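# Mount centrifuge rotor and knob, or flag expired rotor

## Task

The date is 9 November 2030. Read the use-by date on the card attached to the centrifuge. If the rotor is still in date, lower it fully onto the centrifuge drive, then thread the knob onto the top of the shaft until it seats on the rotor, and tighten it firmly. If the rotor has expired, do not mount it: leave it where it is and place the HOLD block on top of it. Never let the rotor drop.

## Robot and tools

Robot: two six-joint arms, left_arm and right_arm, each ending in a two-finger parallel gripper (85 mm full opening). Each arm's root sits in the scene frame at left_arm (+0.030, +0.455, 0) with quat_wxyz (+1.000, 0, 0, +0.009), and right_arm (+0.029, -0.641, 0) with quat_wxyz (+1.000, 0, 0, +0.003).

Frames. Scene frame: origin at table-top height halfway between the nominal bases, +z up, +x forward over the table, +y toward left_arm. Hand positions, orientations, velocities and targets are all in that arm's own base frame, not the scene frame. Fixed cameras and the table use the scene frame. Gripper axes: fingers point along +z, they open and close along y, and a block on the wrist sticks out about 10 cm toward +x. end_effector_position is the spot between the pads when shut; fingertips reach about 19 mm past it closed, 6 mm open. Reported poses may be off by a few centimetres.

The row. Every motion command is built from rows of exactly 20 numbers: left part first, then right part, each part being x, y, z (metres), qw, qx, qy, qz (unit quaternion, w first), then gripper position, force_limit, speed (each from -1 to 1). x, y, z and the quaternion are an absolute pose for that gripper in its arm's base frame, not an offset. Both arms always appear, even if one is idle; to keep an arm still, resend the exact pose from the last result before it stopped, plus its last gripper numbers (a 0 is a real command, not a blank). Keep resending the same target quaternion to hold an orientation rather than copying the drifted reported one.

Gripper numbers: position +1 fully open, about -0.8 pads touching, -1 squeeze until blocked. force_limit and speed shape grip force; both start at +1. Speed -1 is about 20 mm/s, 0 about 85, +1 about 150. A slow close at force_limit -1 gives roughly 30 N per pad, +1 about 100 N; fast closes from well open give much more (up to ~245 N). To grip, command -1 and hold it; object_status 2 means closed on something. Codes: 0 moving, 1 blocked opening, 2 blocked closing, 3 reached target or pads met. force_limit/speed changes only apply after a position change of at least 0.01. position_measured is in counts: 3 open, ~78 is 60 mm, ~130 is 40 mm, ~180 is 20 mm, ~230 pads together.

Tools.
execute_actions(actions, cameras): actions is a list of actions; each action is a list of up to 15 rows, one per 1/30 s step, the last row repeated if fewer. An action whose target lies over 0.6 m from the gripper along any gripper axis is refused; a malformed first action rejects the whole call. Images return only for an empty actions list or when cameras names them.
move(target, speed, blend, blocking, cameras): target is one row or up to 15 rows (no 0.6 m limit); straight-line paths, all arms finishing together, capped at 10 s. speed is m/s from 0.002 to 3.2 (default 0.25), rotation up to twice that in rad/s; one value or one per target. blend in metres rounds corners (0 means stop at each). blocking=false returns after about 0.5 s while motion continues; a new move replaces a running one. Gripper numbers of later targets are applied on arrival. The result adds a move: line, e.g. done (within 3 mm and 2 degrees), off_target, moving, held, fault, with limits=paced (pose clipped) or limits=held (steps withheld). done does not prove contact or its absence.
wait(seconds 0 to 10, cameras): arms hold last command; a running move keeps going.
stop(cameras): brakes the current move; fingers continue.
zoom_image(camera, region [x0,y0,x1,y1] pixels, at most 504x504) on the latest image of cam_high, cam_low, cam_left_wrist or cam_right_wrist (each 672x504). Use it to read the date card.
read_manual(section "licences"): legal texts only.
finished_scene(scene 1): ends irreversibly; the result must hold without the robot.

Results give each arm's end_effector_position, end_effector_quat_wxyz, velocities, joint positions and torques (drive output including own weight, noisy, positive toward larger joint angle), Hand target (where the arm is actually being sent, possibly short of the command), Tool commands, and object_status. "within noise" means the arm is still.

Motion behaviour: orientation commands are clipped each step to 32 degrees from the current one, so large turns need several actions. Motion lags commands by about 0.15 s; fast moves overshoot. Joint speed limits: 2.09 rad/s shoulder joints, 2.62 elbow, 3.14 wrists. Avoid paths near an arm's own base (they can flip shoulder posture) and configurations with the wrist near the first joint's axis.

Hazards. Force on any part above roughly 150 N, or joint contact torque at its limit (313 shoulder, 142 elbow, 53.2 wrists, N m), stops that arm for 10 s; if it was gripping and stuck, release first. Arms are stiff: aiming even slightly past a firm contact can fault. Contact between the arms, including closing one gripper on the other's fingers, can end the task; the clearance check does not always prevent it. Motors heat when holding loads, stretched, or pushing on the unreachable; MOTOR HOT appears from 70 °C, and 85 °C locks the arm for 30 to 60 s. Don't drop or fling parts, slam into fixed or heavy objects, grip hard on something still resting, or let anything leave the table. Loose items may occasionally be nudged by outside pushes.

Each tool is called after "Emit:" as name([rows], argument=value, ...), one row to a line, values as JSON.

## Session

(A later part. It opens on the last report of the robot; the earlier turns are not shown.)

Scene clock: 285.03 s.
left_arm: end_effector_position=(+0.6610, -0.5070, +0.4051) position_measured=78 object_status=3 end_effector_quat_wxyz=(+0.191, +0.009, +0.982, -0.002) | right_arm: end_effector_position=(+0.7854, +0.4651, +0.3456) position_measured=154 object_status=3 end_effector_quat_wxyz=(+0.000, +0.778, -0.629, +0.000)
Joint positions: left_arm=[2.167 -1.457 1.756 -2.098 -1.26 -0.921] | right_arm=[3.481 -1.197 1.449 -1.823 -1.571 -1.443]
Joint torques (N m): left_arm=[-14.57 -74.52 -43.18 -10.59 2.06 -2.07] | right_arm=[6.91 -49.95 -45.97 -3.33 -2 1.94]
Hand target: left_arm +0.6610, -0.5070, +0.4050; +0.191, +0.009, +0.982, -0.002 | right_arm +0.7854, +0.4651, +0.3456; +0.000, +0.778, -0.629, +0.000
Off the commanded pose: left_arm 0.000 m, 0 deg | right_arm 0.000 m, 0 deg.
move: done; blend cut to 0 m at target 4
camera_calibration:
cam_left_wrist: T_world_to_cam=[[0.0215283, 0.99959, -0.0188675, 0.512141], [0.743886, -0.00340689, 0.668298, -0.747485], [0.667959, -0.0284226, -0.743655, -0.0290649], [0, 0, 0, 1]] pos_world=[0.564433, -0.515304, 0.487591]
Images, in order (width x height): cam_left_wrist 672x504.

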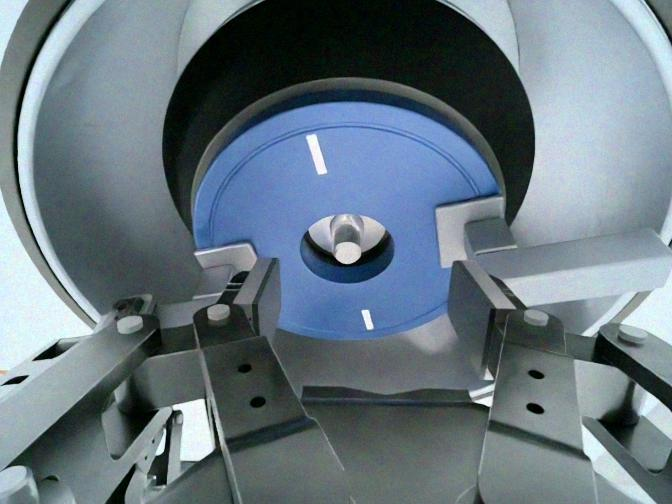

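Emit:
move([
  [0.661,-0.507,0.405,0.1908,0.0088,0.9816,-0.0017,0.4,0.2,-0.3,0.7854,0.4651,0.3456,0,0.7777,-0.6286,0,1,0.2,0.3],
  [0.65,-0.46,0.46,0.1,0.4,0.9,0,0.4,0.2,-0.3,0.7854,0.4651,0.50,0,0.7777,-0.6286,0,1,0.2,0.3],
  [0.710,-0.384,0.44,0,0.6129,0.7902,0,0.4,0.2,-0.3,0.72,0.33,0.50,0,0.9613,0.2756,0,1,0.2,0.3],
  [0.710,-0.384,0.44,0,0.6129,0.7902,0,0.4,0.2,-0.3,0.64,0.22,0.45,0,0.6428,0.7660,0,1,0.2,0.3],
  [0.710,-0.384,0.44,0,0.6129,0.7902,0,0.4,0.2,-0.3,0.592,0.179,0.25,0,0.2588,0.9659,0,1,0.2,0.3],
], speed=[0.1,0.25,0.9,0.9,0.5], blend=[0,0.03,0.03,0.03,0], cameras=["all"])

Scene clock: 292.30 s.
left_arm: end_effector_position=(+0.7100, -0.3840, +0.4400) position_measured=78 object_status=3 end_effector_quat_wxyz=(+0.000, +0.613, +0.790, +0.000) | right_arm: end_effector_position=(+0.5920, +0.1790, +0.2501) position_measured=3 object_status=3 end_effector_quat_wxyz=(+0.000, +0.259, +0.966, +0.000)
Joint positions: left_arm=[2.424 -1.4 1.544 -1.714 -1.571 0.602] | right_arm=[3.144 -1.609 2.121 -2.083 -1.571 -5.757]
Joint torques (N m): left_arm=[15.19 -86.08 -63.57 -1.45 -1.5 3.48] | right_arm=[-16.09 -17.83 -32.7 -4.04 2.43 -3.69]
Hand target: left_arm +0.7100, -0.3840, +0.4400; +0.000, +0.613, +0.790, +0.000 | right_arm +0.5920, +0.1790, +0.2500; +0.000, +0.259, +0.966, +0.000
Off the commanded pose: left_arm 0.000 m, 0 deg | right_arm 0.000 m, 0 deg.
move: done
camera_calibration:
cam_left_wrist: T_world_to_cam=[[0.967471, 0.252277, -0.0188878, -0.569689], [0.243421, -0.907974, 0.341071, -0.654943], [0.0688948, -0.334574, -0.939848, 0.361738], [0, 0, 0, 1]] pos_world=[0.685663, -0.329924, 0.552601]
cam_right_wrist: T_world_to_cam=[[0.511072, 0.859537, 0.0012355, -0.44686], [0.810719, -0.482521, 0.331525, -0.454995], [0.285554, -0.168431, -0.943446, 0.223299], [0, 0, 0, 1]] pos_world=[0.533486, 0.202159, 0.362064]

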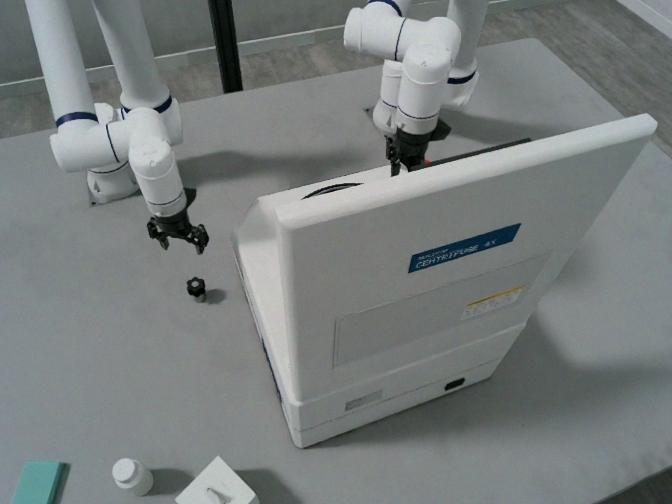

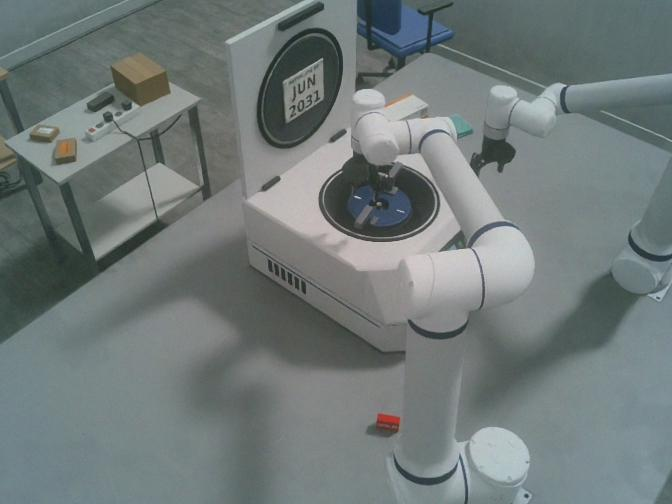

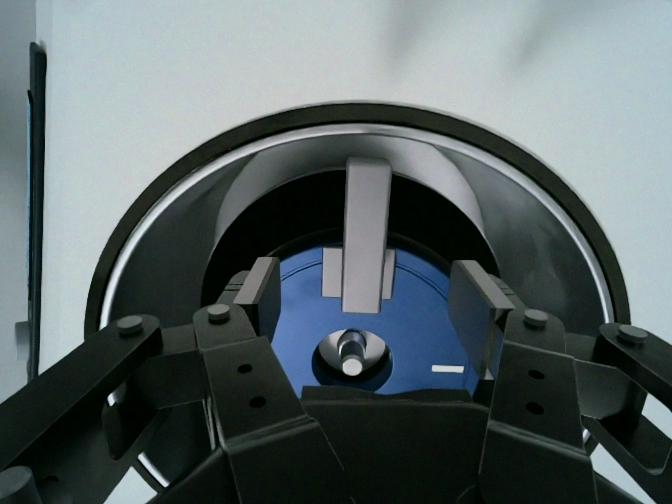

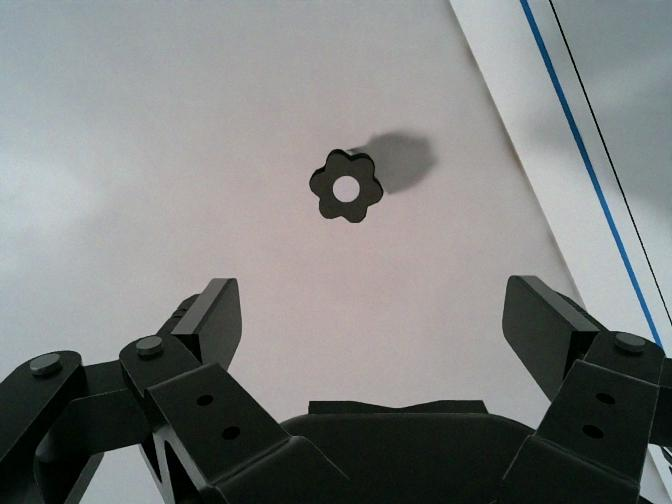

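Emit:
zoom_image(camera="cam_right_wrist", region=[295, 130, 455, 240])

Emit:
zoom_image(camera="cam_left_wrist", region=[290, 130, 480, 390])

Scaled by 3.150.

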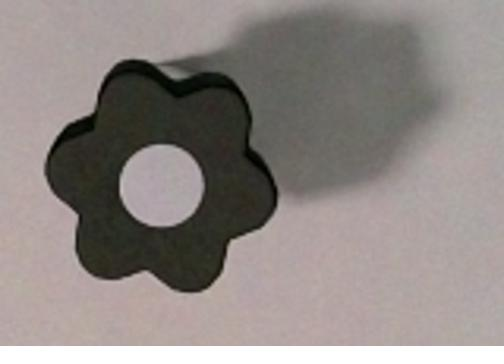

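Scaled by 1.938.

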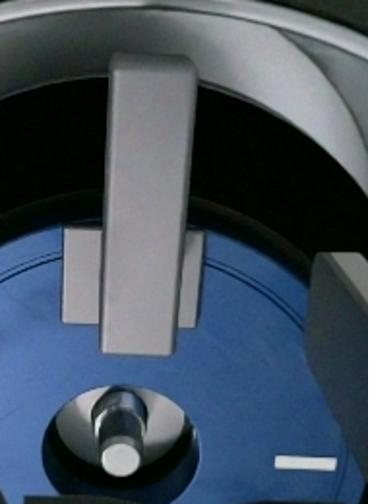

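Emit:
move(target=[0.710,-0.384,0.44,0,0.6129,0.7902,0,0.4,0.2,-0.3,0.586,0.1795,0.14,0,0.5714,0.8207,0,1,0.2,0.3], speed=0.4, cameras=["cam_right_wrist"])

Emit:
zoom_image(camera="cam_right_wrist", region=[250, 120, 500, 400])

Scene clock: 294.93 s.
left_arm: end_effector_position=(+0.7100, -0.3840, +0.4400) position_measured=78 object_status=3 end_effector_quat_wxyz=(+0.000, +0.613, +0.790, +0.000) | right_arm: end_effector_position=(+0.5860, +0.1795, +0.1400) position_measured=3 object_status=3 end_effector_quat_wxyz=(+0.000, +0.571, +0.821, +0.000)
Joint positions: left_arm=[2.424 -1.4 1.544 -1.714 -1.571 0.602] | right_arm=[3.145 -1.49 2.237 -2.319 -1.571 -5.064]
Joint torques (N m): left_arm=[14.7 -85.28 -64.15 -1.2 -1.56 3.27] | right_arm=[11.69 -23.71 -28.42 -3.56 -2.59 3.95]
Hand target: left_arm +0.7100, -0.3840, +0.4400; +0.000, +0.613, +0.790, +0.000 | right_arm +0.5860, +0.1795, +0.1400; +0.000, +0.571, +0.821, +0.000
Off the commanded pose: left_arm 0.000 m, 0 deg | right_arm 0.000 m, 0 deg.
move: done
camera_calibration:
cam_right_wrist: T_world_to_cam=[[0.942089, 0.335361, 0.00125432, -0.602558], [0.316002, -0.888947, 0.331535, -0.050589], [0.112299, -0.311939, -0.943442, 0.248597], [0, 0, 0, 1]] pos_world=[0.555733, 0.23465, 0.252064]
Images, in order (width x height): cam_right_wrist 672x504.

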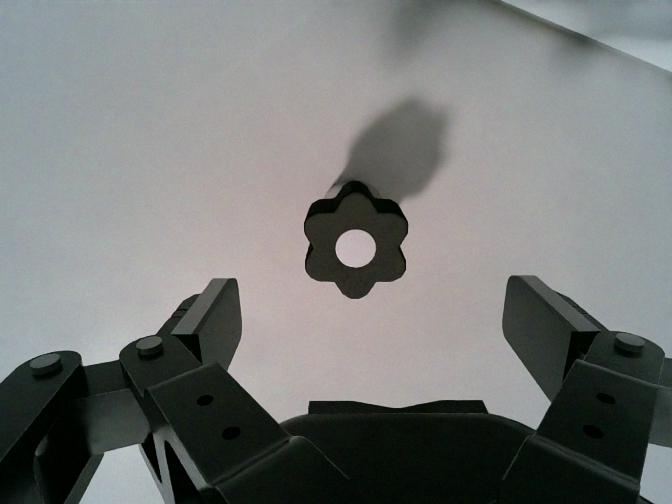

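Scaled by 1.800.

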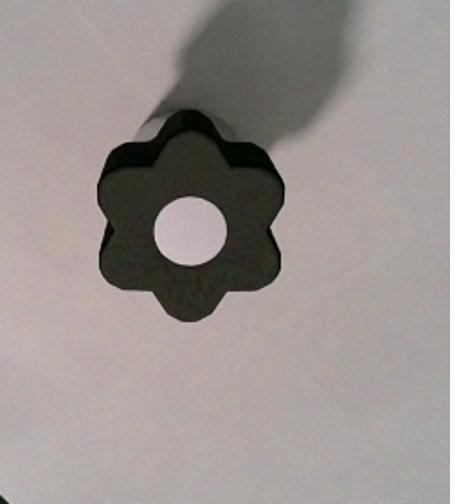

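Emit:
move([
  [0.710,-0.384,0.44,0,0.6129,0.7902,0,0.4,0.2,-0.3,0.585,0.178,0.057,0,0.5714,0.8207,0,0.45,0.2,0.3],
  [0.710,-0.384,0.44,0,0.6129,0.7902,0,0.4,0.2,-0.3,0.585,0.178,0.057,0,0.5714,0.8207,0,-1,0.3,-1],
], speed=0.12, cameras=["cam_right_wrist","cam_high"])

Emit:
zoom_image(camera="cam_high", region=[150, 240, 250, 320])

Scene clock: 301.10 s.
left_arm: end_effector_position=(+0.7100, -0.3840, +0.4400) position_measured=78 object_status=3 end_effector_quat_wxyz=(+0.000, +0.613, +0.790, +0.000) | right_arm: end_effector_position=(+0.5850, +0.1780, +0.0570) position_measured=110 object_status=0 end_effector_quat_wxyz=(+0.000, +0.571, +0.821, +0.000)
Joint positions: left_arm=[2.424 -1.4 1.544 -1.714 -1.571 0.602] | right_arm=[3.142 -1.36 2.296 -2.507 -1.571 -5.066]
Joint torques (N m): left_arm=[15.1 -85.36 -63.1 -1.6 -1.46 3.23] | right_arm=[-13.74 -24.57 -22.67 -1.09 -1.58 -3.19]
Hand target: left_arm +0.7100, -0.3840, +0.4400; +0.000, +0.613, +0.790, +0.000 | right_arm +0.5850, +0.1780, +0.0570; +0.000, +0.571, +0.821, +0.000
Off the commanded pose: left_arm 0.000 m, 0 deg | right_arm 0.000 m, 0 deg.
move: done
camera_calibration:
cam_right_wrist: T_world_to_cam=[[0.942159, 0.335163, 0.00132688, -0.601015], [0.315793, -0.889021, 0.331538, -0.0239561], [0.112299, -0.311942, -0.943441, 0.169936], [0, 0, 0, 1]] pos_world=[0.554733, 0.233151, 0.169064]
Images, in order (width x height): cam_high 672x504, cam_right_wrist 672x504.

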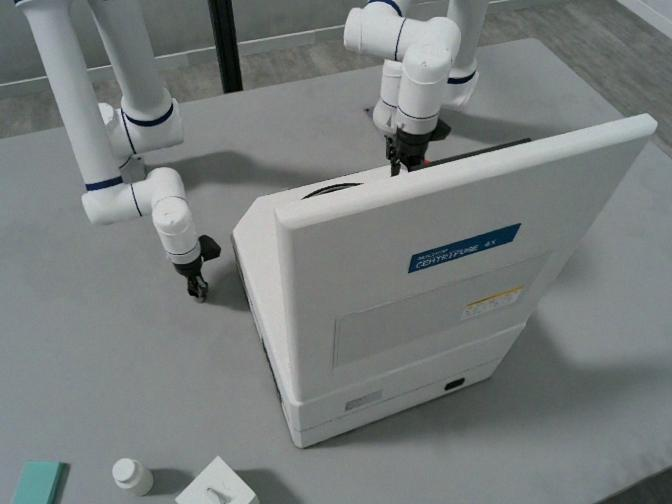

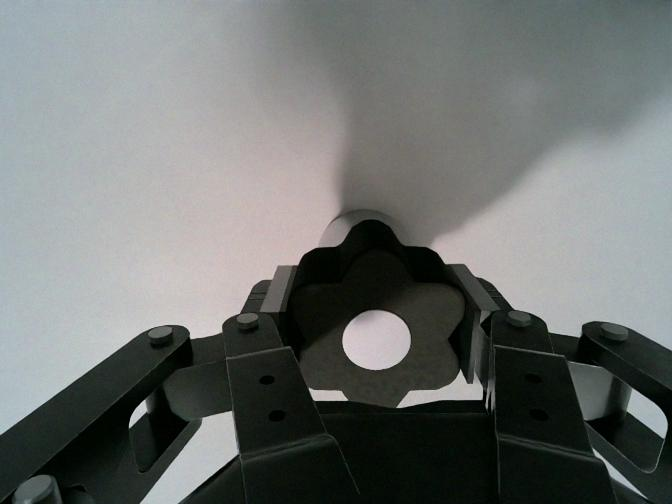

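Scaled by 5.040.

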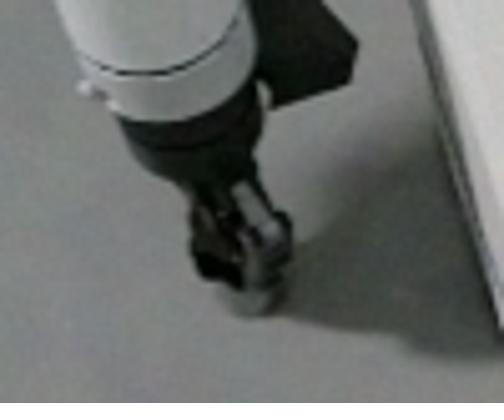

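Emit:
move([
  [0.65,-0.44,0.50,0.1,0.4,0.9,0,-0.05,0.2,-0.3,0.585,0.178,0.12,0,0.5714,0.8207,0,-1,0.3,-1],
  [0.52,-0.50,0.48,0.2756,0.0087,0.9613,-0.0025,-0.05,0.2,-0.3,0.60,0.20,0.45,0,0.5714,0.8207,0,-1,0.3,-1],
  [0.52,-0.50,0.48,0.2756,0.0087,0.9613,-0.0025,-0.05,0.2,-0.3,0.68,0.40,0.46,0,0.25,0.9682,0,-1,0.3,-1],
  [0.52,-0.50,0.48,0.2756,0.0087,0.9613,-0.0025,-0.05,0.2,-0.3,0.755,0.593,0.42,0,-0.0175,0.9998,0,-1,0.3,-1],
], speed=[0.15,0.3,0.3,0.3], blend=[0.02,0.03,0.03,0], cameras=["cam_low","cam_left_wrist","cam_right_wrist"])

Emit:
zoom_image(camera="cam_left_wrist", region=[260, 120, 440, 300])

Scene clock: 307.97 s.
left_arm: end_effector_position=(+0.5200, -0.5000, +0.4800) position_measured=135 object_status=3 end_effector_quat_wxyz=(+0.276, +0.009, +0.961, -0.003) | right_arm: end_effector_position=(+0.7550, +0.5929, +0.4200) position_measured=110 object_status=2 end_effector_quat_wxyz=(+0.000, -0.017, +1.000, +0.000)
Joint positions: left_arm=[1.925 -1.7 1.9 -1.994 -1.055 -1.14] | right_arm=[3.621 -1.14 1.235 -1.666 -1.571 -5.838]
Joint torques (N m): left_arm=[-13.79 -88.43 -45.08 -2 2.4 -2.02] | right_arm=[9.89 -54.81 -58.14 -1.45 -2.05 -3.18]
Hand target: left_arm +0.5200, -0.5000, +0.4800; +0.276, +0.009, +0.961, -0.002 | right_arm +0.7550, +0.5930, +0.4200; +0.000, -0.018, +1.000, +0.000
Off the commanded pose: left_arm 0.000 m, 0 deg | right_arm 0.000 m, 0 deg.
move: done
camera_calibration:
cam_left_wrist: T_world_to_cam=[[0.0249592, 0.999527, -0.0179874, 0.507416], [0.616523, -0.00122635, 0.787336, -0.682446], [0.786941, -0.0307409, -0.616262, -0.0031967], [0, 0, 0, 1]] pos_world=[0.410595, -0.508111, 0.544471]
cam_right_wrist: T_world_to_cam=[[-0.0220927, 0.999755, 0.00133361, -0.566776], [0.943235, 0.0204016, 0.331499, -0.84195], [0.33139, 0.00858163, -0.943455, 0.267319], [0, 0, 0, 1]] pos_world=[0.693048, 0.58152, 0.532064]
Images, in order (width x height): cam_low 672x504, cam_left_wrist 672x504, cam_right_wrist 672x504.

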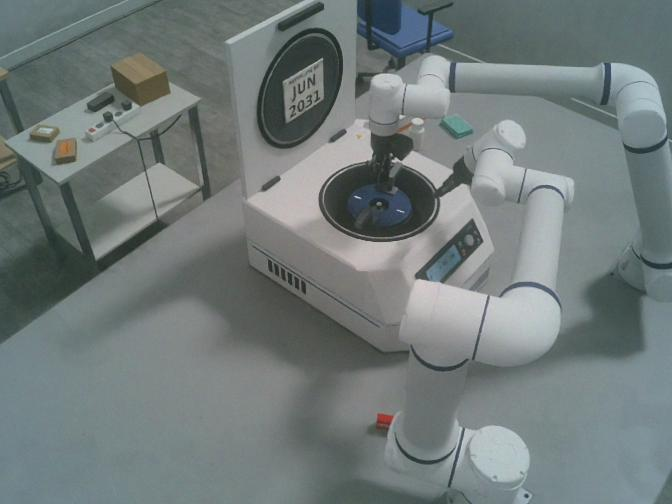

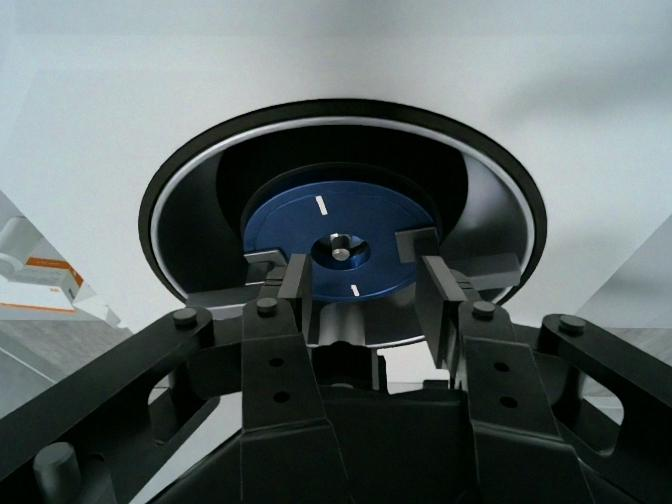

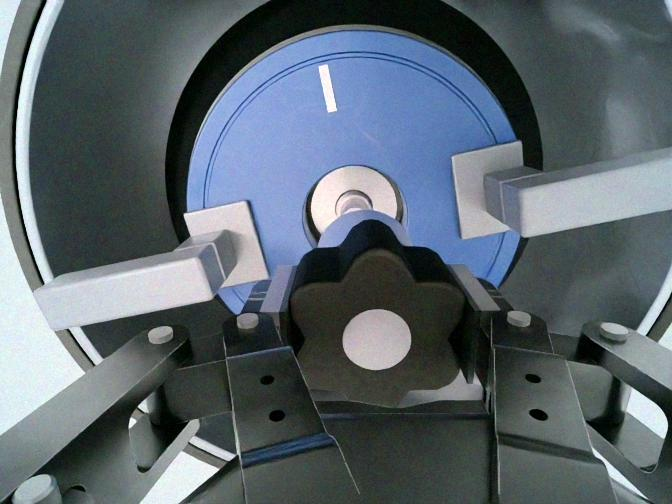

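Scaled by 2.800.

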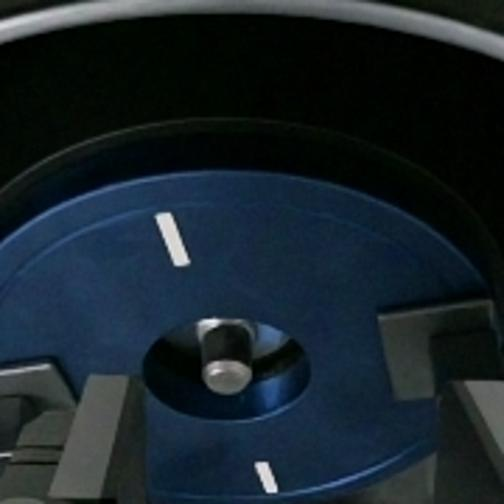

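Emit:
zoom_image(camera="cam_right_wrist", region=[290, 150, 430, 270])

Emit:
zoom_image(camera="cam_low", region=[340, 150, 420, 230])

Scaled by 3.600.

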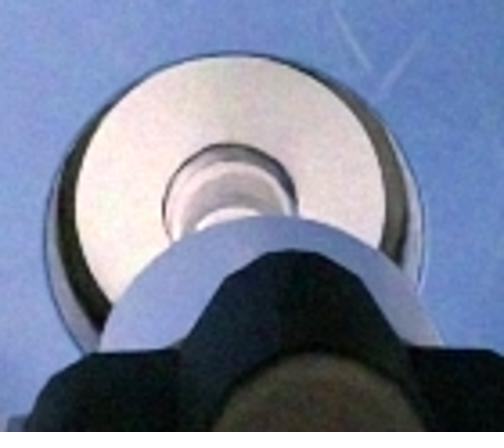

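Scaled by 6.300.

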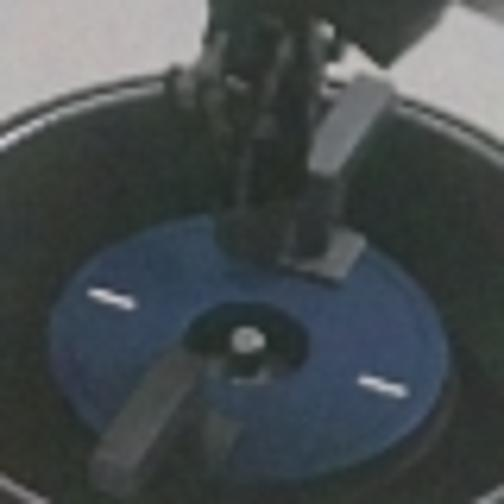

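Emit:
zoom_image(camera="cam_low", region=[360, 165, 405, 215])

Scaled by 10.080.

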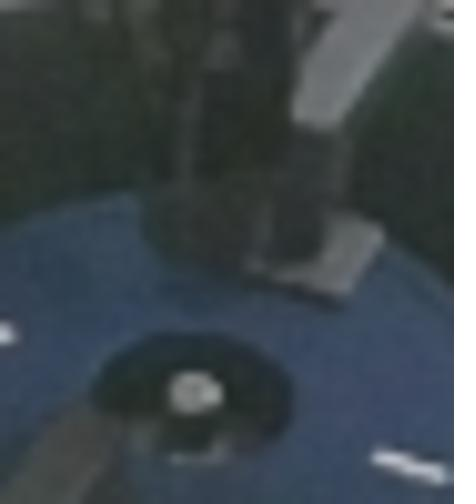

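Emit:
move(target=[0.52,-0.50,0.48,0.2756,0.0087,0.9613,-0.0025,-0.05,0.2,-0.3,0.755,0.593,0.372,0,-0.0175,0.9998,0,-1,0.3,-1], speed=0.08, cameras=["cam_low","cam_right_wrist","cam_left_wrist"])

Emit:
zoom_image(camera="cam_right_wrist", region=[270, 150, 450, 300])

Emit:
zoom_image(camera="cam_left_wrist", region=[270, 180, 420, 320])

Emit:
zoom_image(camera="cam_low", region=[355, 170, 405, 225])

Scene clock: 310.10 s.
left_arm: end_effector_position=(+0.5200, -0.5000, +0.4800) position_measured=135 object_status=3 end_effector_quat_wxyz=(+0.276, +0.009, +0.961, -0.003) | right_arm: end_effector_position=(+0.7550, +0.5930, +0.3721) position_measured=110 object_status=2 end_effector_quat_wxyz=(+0.000, -0.018, +1.000, +0.000)
Joint positions: left_arm=[1.925 -1.7 1.9 -1.994 -1.055 -1.14] | right_arm=[3.621 -1.129 1.303 -1.745 -1.571 -5.838]
Joint torques (N m): left_arm=[-15.12 -85.48 -44.82 -2.04 2.66 -1.98] | right_arm=[8.01 -57.95 -39.3 -4.01 -1.7 -2.97]
Hand target: left_arm +0.5200, -0.5000, +0.4800; +0.276, +0.009, +0.961, -0.002 | right_arm +0.7550, +0.5930, +0.3720; +0.000, -0.018, +1.000, +0.000
Off the commanded pose: left_arm 0.000 m, 0 deg | right_arm 0.000 m, 0 deg.
move: done
camera_calibration:
cam_left_wrist: T_world_to_cam=[[0.0249592, 0.999527, -0.0179874, 0.507416], [0.616523, -0.00122635, 0.787336, -0.682446], [0.786941, -0.0307409, -0.616262, -0.0031967], [0, 0, 0, 1]] pos_world=[0.410595, -0.508111, 0.544471]
cam_right_wrist: T_world_to_cam=[[-0.0223761, 0.999749, 0.00123554, -0.566564], [0.94323, 0.0207014, 0.331495, -0.826242], [0.331386, 0.00858296, -0.943456, 0.222129], [0, 0, 0, 1]] pos_world=[0.693048, 0.581619, 0.484164]
Images, in order (width x height): cam_low 672x504, cam_left_wrist 672x504, cam_right_wrist 672x504.

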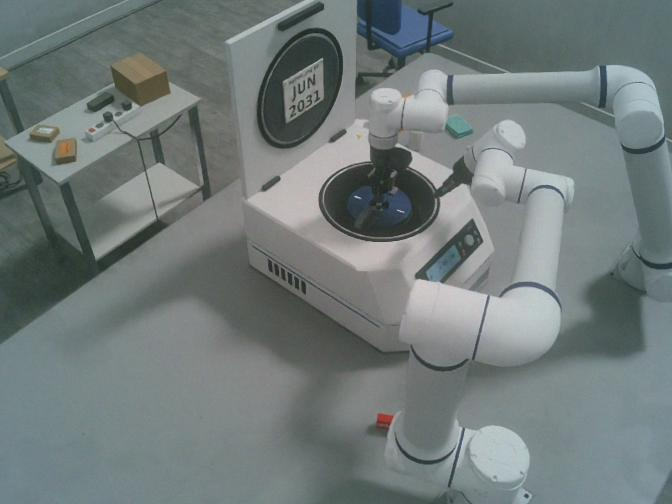

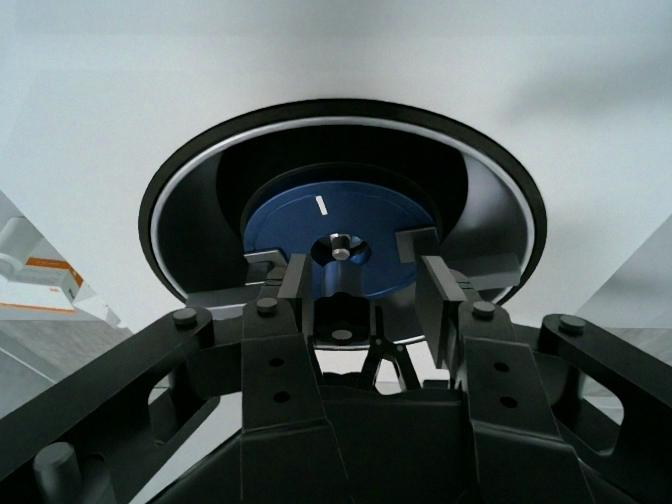

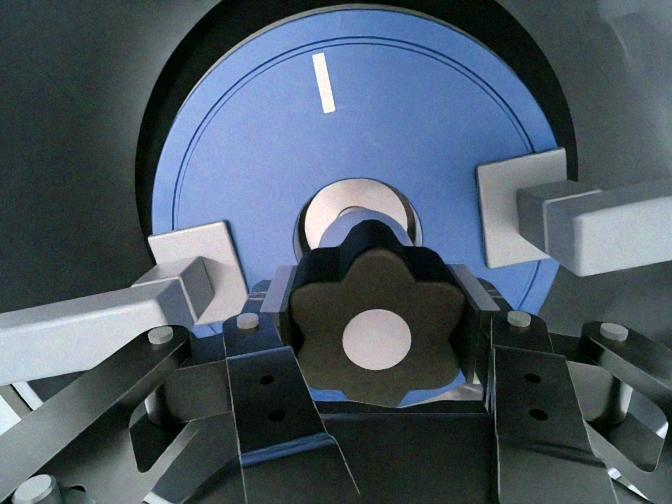

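Scaled by 2.800.

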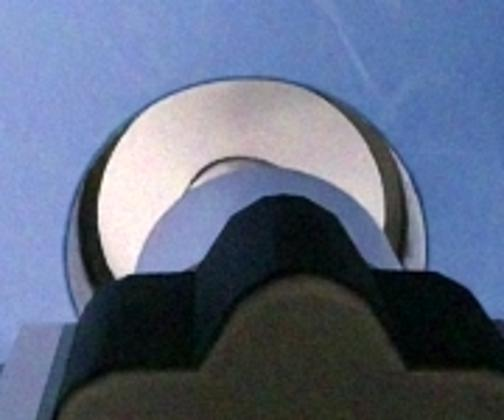

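Scaled by 3.360.

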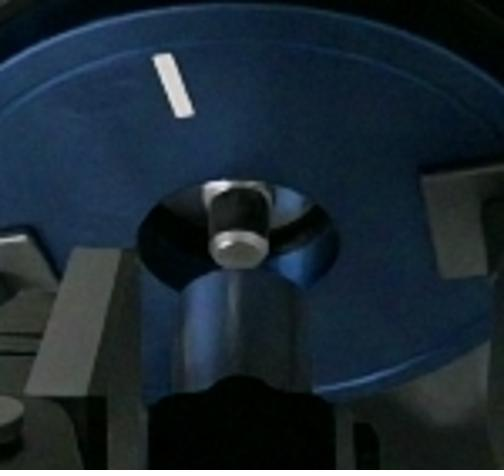

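Scaled by 9.164.

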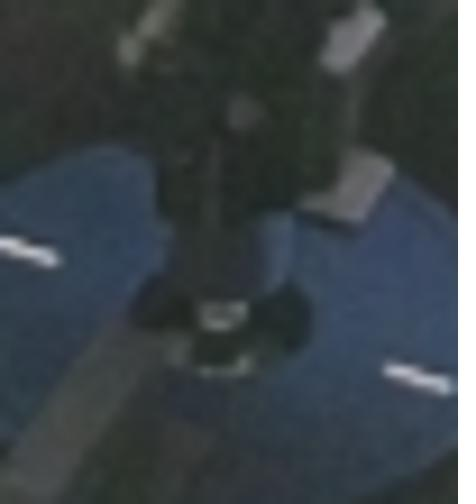

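Emit:
move(target=[0.52,-0.50,0.48,0.2756,0.0087,0.9613,-0.0025,-0.05,0.2,-0.3,0.7545,0.5903,0.36,0,-0.0175,0.9998,0,-1,0.3,-1], speed=0.05, cameras=["cam_low","cam_left_wrist"])

Emit:
zoom_image(camera="cam_left_wrist", region=[300, 210, 400, 310])

Emit:
zoom_image(camera="cam_low", region=[355, 170, 405, 225])

Scene clock: 311.47 s.
left_arm: end_effector_position=(+0.5200, -0.5000, +0.4800) position_measured=135 object_status=3 end_effector_quat_wxyz=(+0.276, +0.009, +0.961, -0.003) | right_arm: end_effector_position=(+0.7545, +0.5903, +0.3601) position_measured=110 object_status=2 end_effector_quat_wxyz=(+0.000, -0.018, +1.000, +0.000)
Joint positions: left_arm=[1.925 -1.7 1.9 -1.994 -1.055 -1.14] | right_arm=[3.619 -1.128 1.324 -1.766 -1.571 -5.841]
Joint torques (N m): left_arm=[-14.54 -85.78 -45.3 -1.93 2.33 -1.95] | right_arm=[-16.26 -57.83 -40.69 -4.19 0.05 -3.3]
Hand target: left_arm +0.5200, -0.5000, +0.4800; +0.276, +0.009, +0.961, -0.002 | right_arm +0.7545, +0.5903, +0.3600; +0.000, -0.018, +1.000, +0.000
Off the commanded pose: left_arm 0.000 m, 0 deg | right_arm 0.000 m, 0 deg.
move: done
camera_calibration:
cam_left_wrist: T_world_to_cam=[[0.0249592, 0.999527, -0.0179874, 0.507416], [0.616523, -0.00122635, 0.787336, -0.682446], [0.786941, -0.0307409, -0.616262, -0.0031967], [0, 0, 0, 1]] pos_world=[0.410595, -0.508111, 0.544471]
Images, in order (width x height): cam_low 672x504, cam_left_wrist 672x504.

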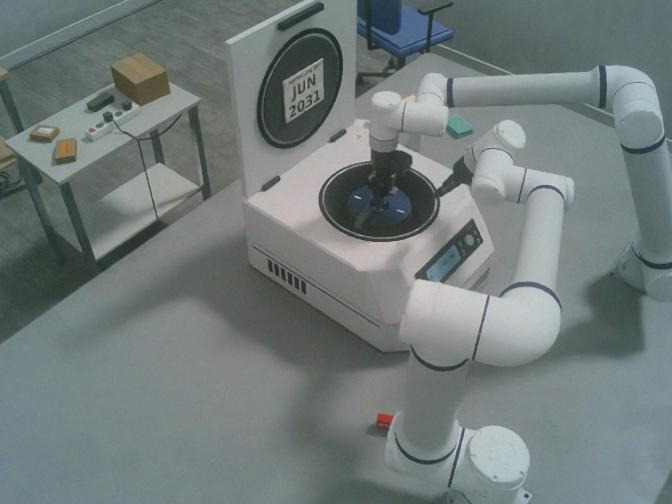

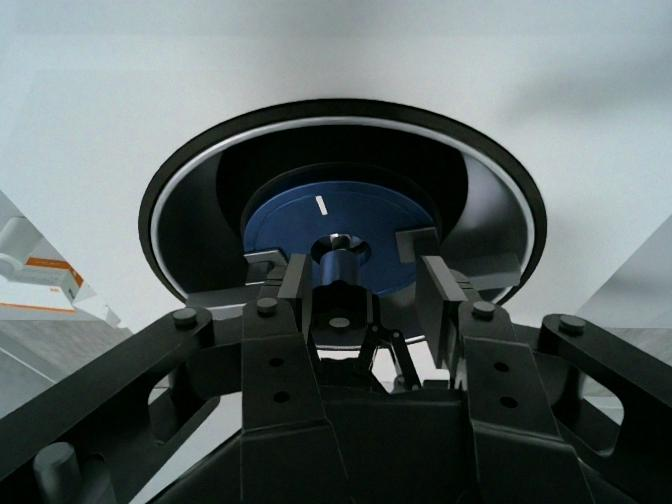

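Scaled by 5.040.

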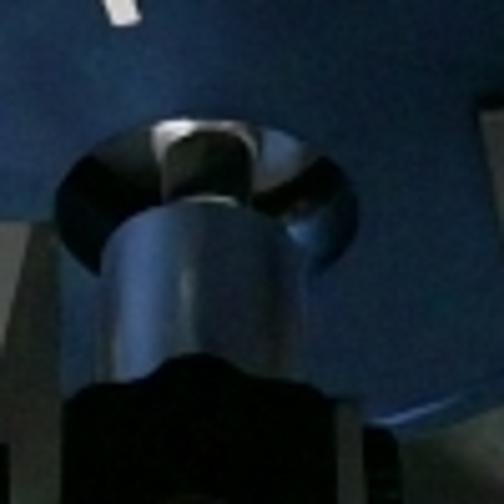

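Scaled by 9.164.

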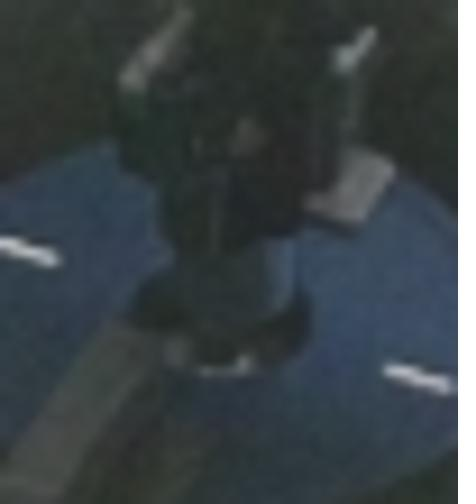

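Emit:
move([
  [0.60,-0.38,0.50,0.1355,0.6157,0.7685,-0.1085,-0.05,0.2,-0.3,0.7558,0.5911,0.36,0,-0.0175,0.9998,0,-1,0.3,-1],
  [0.704,-0.3375,0.43,0.1355,0.6157,0.7685,-0.1085,-0.05,0.2,-0.3,0.7558,0.5911,0.36,0,-0.0175,0.9998,0,-1,0.3,-1],
], speed=[0.35,0.2], blend=[0.03,0], cameras=["cam_low","cam_left_wrist"])

Emit:
zoom_image(camera="cam_left_wrist", region=[250, 130, 480, 360])

Scene clock: 315.63 s.
left_arm: end_effector_position=(+0.7038, -0.3376, +0.4301) position_measured=135 object_status=3 end_effector_quat_wxyz=(+0.136, +0.616, +0.769, -0.109) | right_arm: end_effector_position=(+0.7558, +0.5911, +0.3600) position_measured=110 object_status=2 end_effector_quat_wxyz=(+0.000, -0.018, +1.000, +0.000)
Joint positions: left_arm=[2.55 -1.51 1.768 -2.087 -1.808 0.729] | right_arm=[3.619 -1.126 1.32 -1.765 -1.571 -5.841]
Joint torques (N m): left_arm=[14.71 -68.71 -62.67 -10.3 -1.96 3.2] | right_arm=[6.67 -57.84 -55.79 -1.33 1.25 2.53]
Hand target: left_arm +0.7040, -0.3375, +0.4300; +0.136, +0.616, +0.769, -0.109 | right_arm +0.7558, +0.5911, +0.3600; +0.000, -0.018, +1.000, +0.000
Off the commanded pose: left_arm 0.000 m, 0 deg | right_arm 0.000 m, 0 deg.
move: done
camera_calibration:
cam_left_wrist: T_world_to_cam=[[0.976393, 0.215172, -0.018891, -0.594492], [0.176837, -0.746079, 0.641946, -0.63573], [0.124035, -0.630133, -0.766517, 0.155286], [0, 0, 0, 1]] pos_world=[0.673618, -0.248536, 0.515903]
Images, in order (width x height): cam_low 672x504, cam_left_wrist 672x504.

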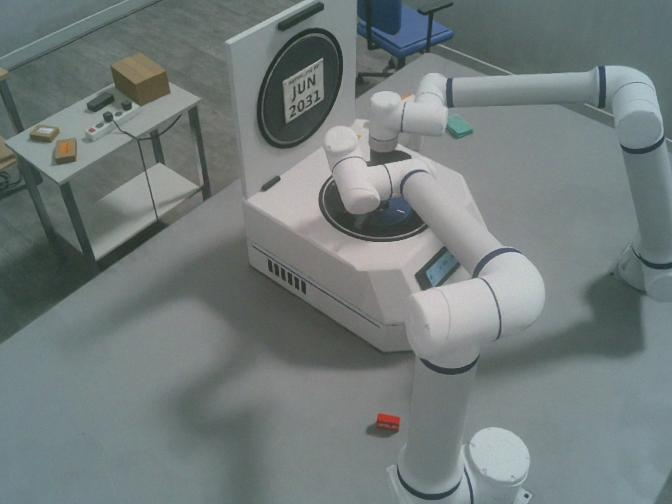

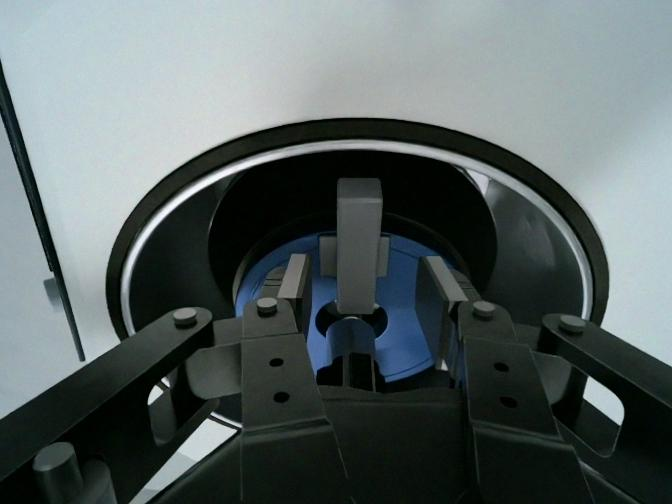

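Scaled by 2.191.

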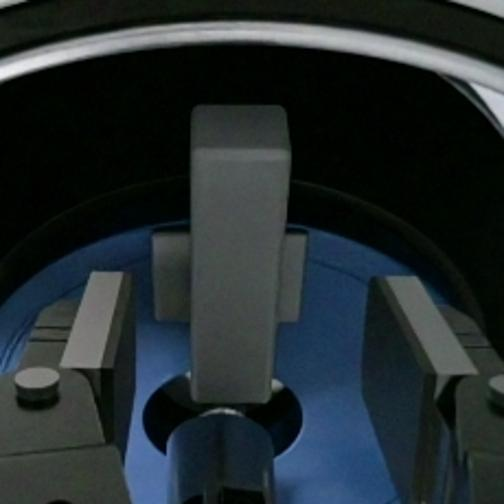

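Emit:
move([
  [0.7109,-0.3675,0.3415,0.1355,0.6157,0.7685,-0.1085,-0.05,0.2,-0.3,0.7558,0.5911,0.36,0,-0.0175,0.9998,0,-1,0.3,-1],
  [0.7109,-0.3675,0.3415,0.1355,0.6157,0.7685,-0.1085,-1,0.2,-1,0.7558,0.5911,0.36,0,-0.0175,0.9998,0,-1,0.3,-1],
], speed=0.06, cameras=["cam_low","cam_left_wrist"])

Emit:
zoom_image(camera="cam_left_wrist", region=[250, 130, 480, 400])

Scene clock: 321.67 s.
left_arm: end_effector_position=(+0.7109, -0.3675, +0.3415) position_measured=172 object_status=0 end_effector_quat_wxyz=(+0.136, +0.616, +0.769, -0.108) | right_arm: end_effector_position=(+0.7558, +0.5911, +0.3600) position_measured=110 object_status=2 end_effector_quat_wxyz=(+0.000, -0.018, +1.000, +0.000)
Joint positions: left_arm=[2.521 -1.432 1.848 -2.251 -1.801 0.7] | right_arm=[3.619 -1.126 1.32 -1.765 -1.571 -5.841]
Joint torques (N m): left_arm=[-12.14 -77.75 -44.12 -4.48 -2.82 -1.06] | right_arm=[5.3 -57.59 -54.18 -1.82 1.81 2.8]
Hand target: left_arm +0.7109, -0.3675, +0.3415; +0.136, +0.616, +0.769, -0.109 | right_arm +0.7558, +0.5911, +0.3600; +0.000, -0.018, +1.000, +0.000
Off the commanded pose: left_arm 0.000 m, 0 deg | right_arm 0.000 m, 0 deg.
move: done
camera_calibration:
cam_left_wrist: T_world_to_cam=[[0.976394, 0.215171, -0.0188898, -0.596644], [0.176835, -0.74608, 0.641946, -0.60249], [0.124035, -0.630132, -0.766517, 0.0675884], [0, 0, 0, 1]] pos_world=[0.680718, -0.278536, 0.427303]
Images, in order (width x height): cam_low 672x504, cam_left_wrist 672x504.

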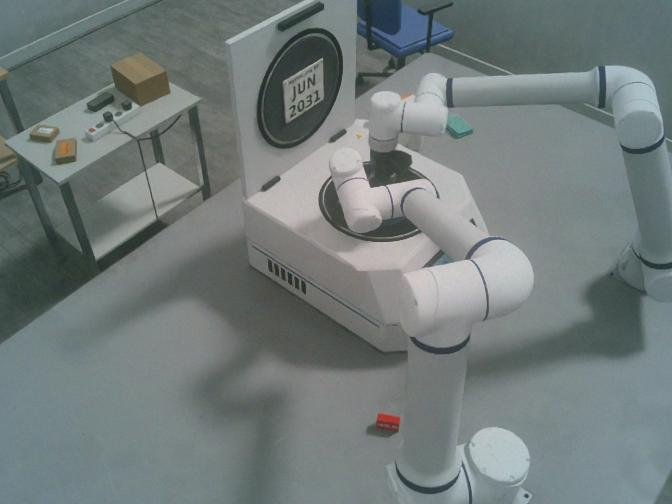

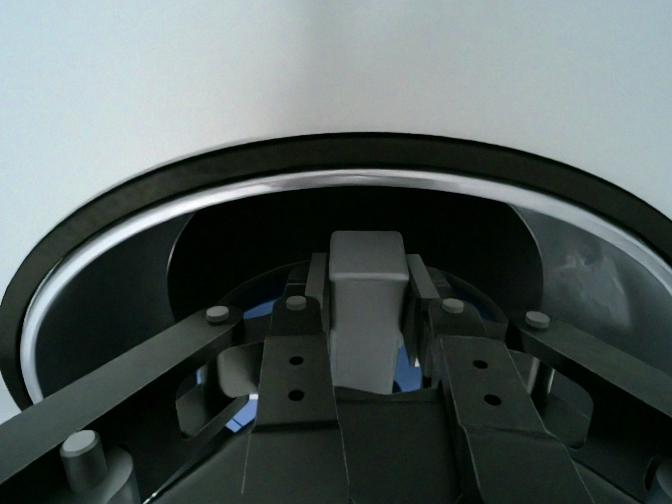

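Scaled by 1.867.

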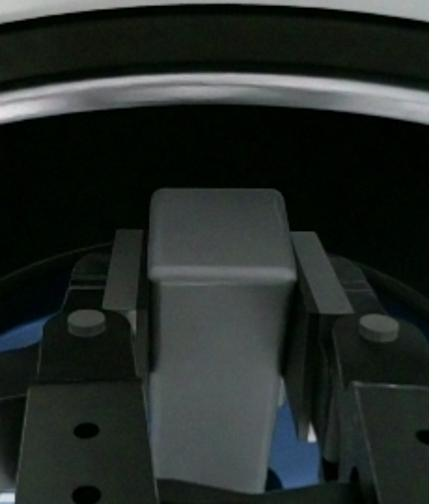

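Emit:
move(target=[0.7109,-0.3675,0.3415,0.1355,0.6157,0.7685,-0.1085,-1,0.2,-1,0.7558,0.5911,0.354,0,-0.0175,0.9998,0,-1,0.3,-1], speed=0.02)

Emit:
move(target=[0.7109,-0.3675,0.3415,0.1355,0.6157,0.7685,-0.1085,-1,0.2,-1,0.7558,0.5911,0.351,0,-0.0175,0.9998,0,-1,0.3,-1], speed=0.01)

Scene clock: 322.60 s.
left_arm: end_effector_position=(+0.7109, -0.3675, +0.3415) position_measured=172 object_status=2 end_effector_quat_wxyz=(+0.136, +0.616, +0.769, -0.109) | right_arm: end_effector_position=(+0.7558, +0.5911, +0.3541) position_measured=110 object_status=2 end_effector_quat_wxyz=(+0.000, -0.018, +1.000, +0.000)
Joint positions: left_arm=[2.521 -1.432 1.848 -2.251 -1.801 0.7] | right_arm=[3.619 -1.124 1.328 -1.775 -1.571 -5.841]
Joint torques (N m): left_arm=[-5.35 -78.48 -47.82 -1.87 -3.08 1] | right_arm=[5.67 -54.61 -41.94 -3.94 1.81 1.98]
Hand target: left_arm +0.7109, -0.3675, +0.3415; +0.136, +0.616, +0.769, -0.109 | right_arm +0.7558, +0.5911, +0.3540; +0.000, -0.018, +1.000, +0.000
Off the commanded pose: left_arm 0.000 m, 0 deg | right_arm 0.000 m, 0 deg.
move: done

Scene clock: 323.30 s.
left_arm: end_effector_position=(+0.7109, -0.3675, +0.3415) position_measured=172 object_status=2 end_effector_quat_wxyz=(+0.136, +0.616, +0.769, -0.109) | right_arm: end_effector_position=(+0.7558, +0.5911, +0.3511) position_measured=110 object_status=2 end_effector_quat_wxyz=(+0.000, -0.018, +1.000, +0.000)
Joint positions: left_arm=[2.521 -1.432 1.848 -2.251 -1.801 0.7] | right_arm=[3.619 -1.123 1.332 -1.78 -1.571 -5.841]
Joint torques (N m): left_arm=[-2.02 -79.26 -50.51 -1.76 -3.29 2.3] | right_arm=[5.82 -56.67 -39.89 -3.98 1.48 2.33]
Hand target: left_arm +0.7109, -0.3675, +0.3415; +0.136, +0.616, +0.769, -0.109 | right_arm +0.7558, +0.5911, +0.3510; +0.000, -0.018, +1.000, +0.000
Off the commanded pose: left_arm 0.000 m, 0 deg | right_arm 0.000 m, 0 deg.
move: done

Emit:
move(target=[0.7109,-0.3675,0.3415,0.1355,0.6157,0.7685,-0.1085,-1,0.2,-1,0.7558,0.5911,0.3485,0,-0.0175,0.9998,0,-1,0.3,-1], speed=0.01)

Emit:
move(target=[0.7109,-0.3675,0.3415,0.1355,0.6157,0.7685,-0.1085,-1,0.2,-1,0.7558,0.5911,0.346,0,-0.0175,0.9998,0,-1,0.3,-1], speed=0.01)

Emit:
move(target=[0.7109,-0.3675,0.3415,0.1355,0.6157,0.7685,-0.1085,-1,0.2,-1,0.7558,0.5911,0.344,0,-0.0175,0.9998,0,-1,0.3,-1], speed=0.01)

Scene clock: 324.17 s.
left_arm: end_effector_position=(+0.7109, -0.3675, +0.3415) position_measured=172 object_status=2 end_effector_quat_wxyz=(+0.136, +0.616, +0.769, -0.109) | right_arm: end_effector_position=(+0.7558, +0.5911, +0.3486) position_measured=110 object_status=2 end_effector_quat_wxyz=(+0.000, -0.018, +1.000, +0.000)
Joint positions: left_arm=[2.521 -1.432 1.848 -2.251 -1.801 0.7] | right_arm=[3.619 -1.122 1.335 -1.784 -1.571 -5.841]
Joint torques (N m): left_arm=[4.4 -80.86 -53.44 -1.87 -3.21 3.06] | right_arm=[6.09 -56.23 -39.72 -4.01 1.22 2.28]
Hand target: left_arm +0.7109, -0.3675, +0.3415; +0.136, +0.616, +0.769, -0.109 | right_arm +0.7558, +0.5911, +0.3485; +0.000, -0.018, +1.000, +0.000
Off the commanded pose: left_arm 0.000 m, 0 deg | right_arm 0.000 m, 0 deg.
move: done

Scene clock: 324.87 s.
left_arm: end_effector_position=(+0.7109, -0.3675, +0.3415) position_measured=172 object_status=2 end_effector_quat_wxyz=(+0.136, +0.616, +0.769, -0.109) | right_arm: end_effector_position=(+0.7558, +0.5911, +0.3461) position_measured=110 object_status=2 end_effector_quat_wxyz=(+0.000, -0.018, +1.000, +0.000)
Joint positions: left_arm=[2.521 -1.432 1.848 -2.251 -1.801 0.7] | right_arm=[3.619 -1.121 1.338 -1.788 -1.571 -5.841]
Joint torques (N m): left_arm=[7.13 -81.7 -54.63 -1.76 -3.15 3.05] | right_arm=[4.77 -57.96 -39.66 -4.21 1.21 2.61]
Hand target: left_arm +0.7109, -0.3675, +0.3415; +0.136, +0.616, +0.769, -0.109 | right_arm +0.7558, +0.5911, +0.3460; +0.000, -0.018, +1.000, +0.000
Off the commanded pose: left_arm 0.000 m, 0 deg | right_arm 0.000 m, 0 deg.
move: done

Scene clock: 325.57 s.
left_arm: end_effector_position=(+0.7109, -0.3675, +0.3415) position_measured=172 object_status=2 end_effector_quat_wxyz=(+0.136, +0.616, +0.769, -0.109) | right_arm: end_effector_position=(+0.7558, +0.5911, +0.3441) position_measured=110 object_status=2 end_effector_quat_wxyz=(+0.000, -0.018, +1.000, +0.000)
Joint positions: left_arm=[2.521 -1.432 1.848 -2.251 -1.801 0.7] | right_arm=[3.619 -1.12 1.341 -1.791 -1.571 -5.841]
Joint torques (N m): left_arm=[6.78 -81.6 -54.41 -1.99 -2.95 3] | right_arm=[6.4 -58.07 -40.48 -4.29 1.33 2.29]
Hand target: left_arm +0.7109, -0.3675, +0.3415; +0.136, +0.616, +0.769, -0.109 | right_arm +0.7558, +0.5911, +0.3440; +0.000, -0.018, +1.000, +0.000
Off the commanded pose: left_arm 0.000 m, 0 deg | right_arm 0.000 m, 0 deg.
move: done

Emit:
move(target=[0.7109,-0.3675,0.3415,0.1355,0.6157,0.7685,-0.1085,-1,0.2,-1,0.7558,0.5911,0.342,0,-0.0175,0.9998,0,-1,0.3,-1], speed=0.01)

Emit:
move(target=[0.7109,-0.3675,0.3415,0.1355,0.6157,0.7685,-0.1085,-1,0.2,-1,0.7558,0.5911,0.340,0,-0.0175,0.9998,0,-1,0.3,-1], speed=0.01)

Emit:
move(target=[0.7109,-0.3675,0.3415,0.1355,0.6157,0.7685,-0.1085,-1,0.2,-1,0.7558,0.5911,0.338,0,-0.0175,0.9998,0,-1,0.3,-1], speed=0.01)

Emit:
move(target=[0.7109,-0.3675,0.3415,0.1355,0.6157,0.7685,-0.1085,-1,0.2,-1,0.7558,0.5911,0.336,0,-0.0175,0.9998,0,-1,0.3,-1], speed=0.01)

Scene clock: 326.57 s.
left_arm: end_effector_position=(+0.7109, -0.3675, +0.3415) position_measured=172 object_status=2 end_effector_quat_wxyz=(+0.136, +0.616, +0.769, -0.109) | right_arm: end_effector_position=(+0.7558, +0.5911, +0.3421) position_measured=110 object_status=2 end_effector_quat_wxyz=(+0.000, -0.018, +1.000, +0.000)
Joint positions: left_arm=[2.521 -1.432 1.848 -2.251 -1.801 0.7] | right_arm=[3.619 -1.12 1.343 -1.795 -1.571 -5.841]
Joint torques (N m): left_arm=[5.58 -83.44 -54.24 -1.76 -2.85 2.74] | right_arm=[5.15 -57.12 -40.84 -4.06 1.5 2.62]
Hand target: left_arm +0.7109, -0.3675, +0.3415; +0.136, +0.616, +0.769, -0.109 | right_arm +0.7558, +0.5911, +0.3420; +0.000, -0.018, +1.000, +0.000
Off the commanded pose: left_arm 0.000 m, 0 deg | right_arm 0.000 m, 0 deg.
move: done

Scene clock: 327.27 s.
left_arm: end_effector_position=(+0.7109, -0.3675, +0.3415) position_measured=172 object_status=2 end_effector_quat_wxyz=(+0.136, +0.616, +0.769, -0.109) | right_arm: end_effector_position=(+0.7558, +0.5911, +0.3401) position_measured=110 object_status=2 end_effector_quat_wxyz=(+0.000, -0.018, +1.000, +0.000)
Joint positions: left_arm=[2.521 -1.432 1.848 -2.251 -1.801 0.7] | right_arm=[3.619 -1.119 1.346 -1.798 -1.571 -5.841]
Joint torques (N m): left_arm=[6.55 -84.18 -54.02 -1.91 -2.68 2.85] | right_arm=[2.59 -59.47 -39.2 -4.32 1.34 2.59]
Hand target: left_arm +0.7109, -0.3675, +0.3415; +0.136, +0.616, +0.769, -0.109 | right_arm +0.7558, +0.5911, +0.3400; +0.000, -0.018, +1.000, +0.000
Off the commanded pose: left_arm 0.000 m, 0 deg | right_arm 0.000 m, 0 deg.
move: done

Scene clock: 327.97 s.
left_arm: end_effector_position=(+0.7109, -0.3675, +0.3415) position_measured=172 object_status=2 end_effector_quat_wxyz=(+0.136, +0.616, +0.769, -0.109) | right_arm: end_effector_position=(+0.7558, +0.5911, +0.3381) position_measured=110 object_status=2 end_effector_quat_wxyz=(+0.000, -0.018, +1.000, +0.000)
Joint positions: left_arm=[2.521 -1.432 1.848 -2.251 -1.801 0.7] | right_arm=[3.619 -1.118 1.348 -1.801 -1.571 -5.841]
Joint torques (N m): left_arm=[5.87 -85.18 -54.24 -1.78 -2.52 2.68] | right_arm=[4.33 -57.72 -40.36 -4.53 1.2 2.39]
Hand target: left_arm +0.7109, -0.3675, +0.3415; +0.136, +0.616, +0.769, -0.109 | right_arm +0.7558, +0.5911, +0.3380; +0.000, -0.018, +1.000, +0.000
Off the commanded pose: left_arm 0.000 m, 0 deg | right_arm 0.000 m, 0 deg.
move: done

Scene clock: 328.67 s.
left_arm: end_effector_position=(+0.7109, -0.3675, +0.3415) position_measured=172 object_status=2 end_effector_quat_wxyz=(+0.136, +0.616, +0.769, -0.109) | right_arm: end_effector_position=(+0.7558, +0.5911, +0.3361) position_measured=110 object_status=2 end_effector_quat_wxyz=(+0.000, -0.018, +1.000, +0.000)
Joint positions: left_arm=[2.521 -1.432 1.848 -2.251 -1.801 0.7] | right_arm=[3.619 -1.117 1.351 -1.804 -1.571 -5.841]
Joint torques (N m): left_arm=[7.23 -86 -53.83 -1.87 -2.45 2.77] | right_arm=[3.85 -54.6 -37.79 -3.19 1.28 2.31]
Hand target: left_arm +0.7109, -0.3675, +0.3415; +0.136, +0.616, +0.769, -0.109 | right_arm +0.7558, +0.5911, +0.3360; +0.000, -0.018, +1.000, +0.000
Off the commanded pose: left_arm 0.000 m, 0 deg | right_arm 0.000 m, 0 deg.
move: done


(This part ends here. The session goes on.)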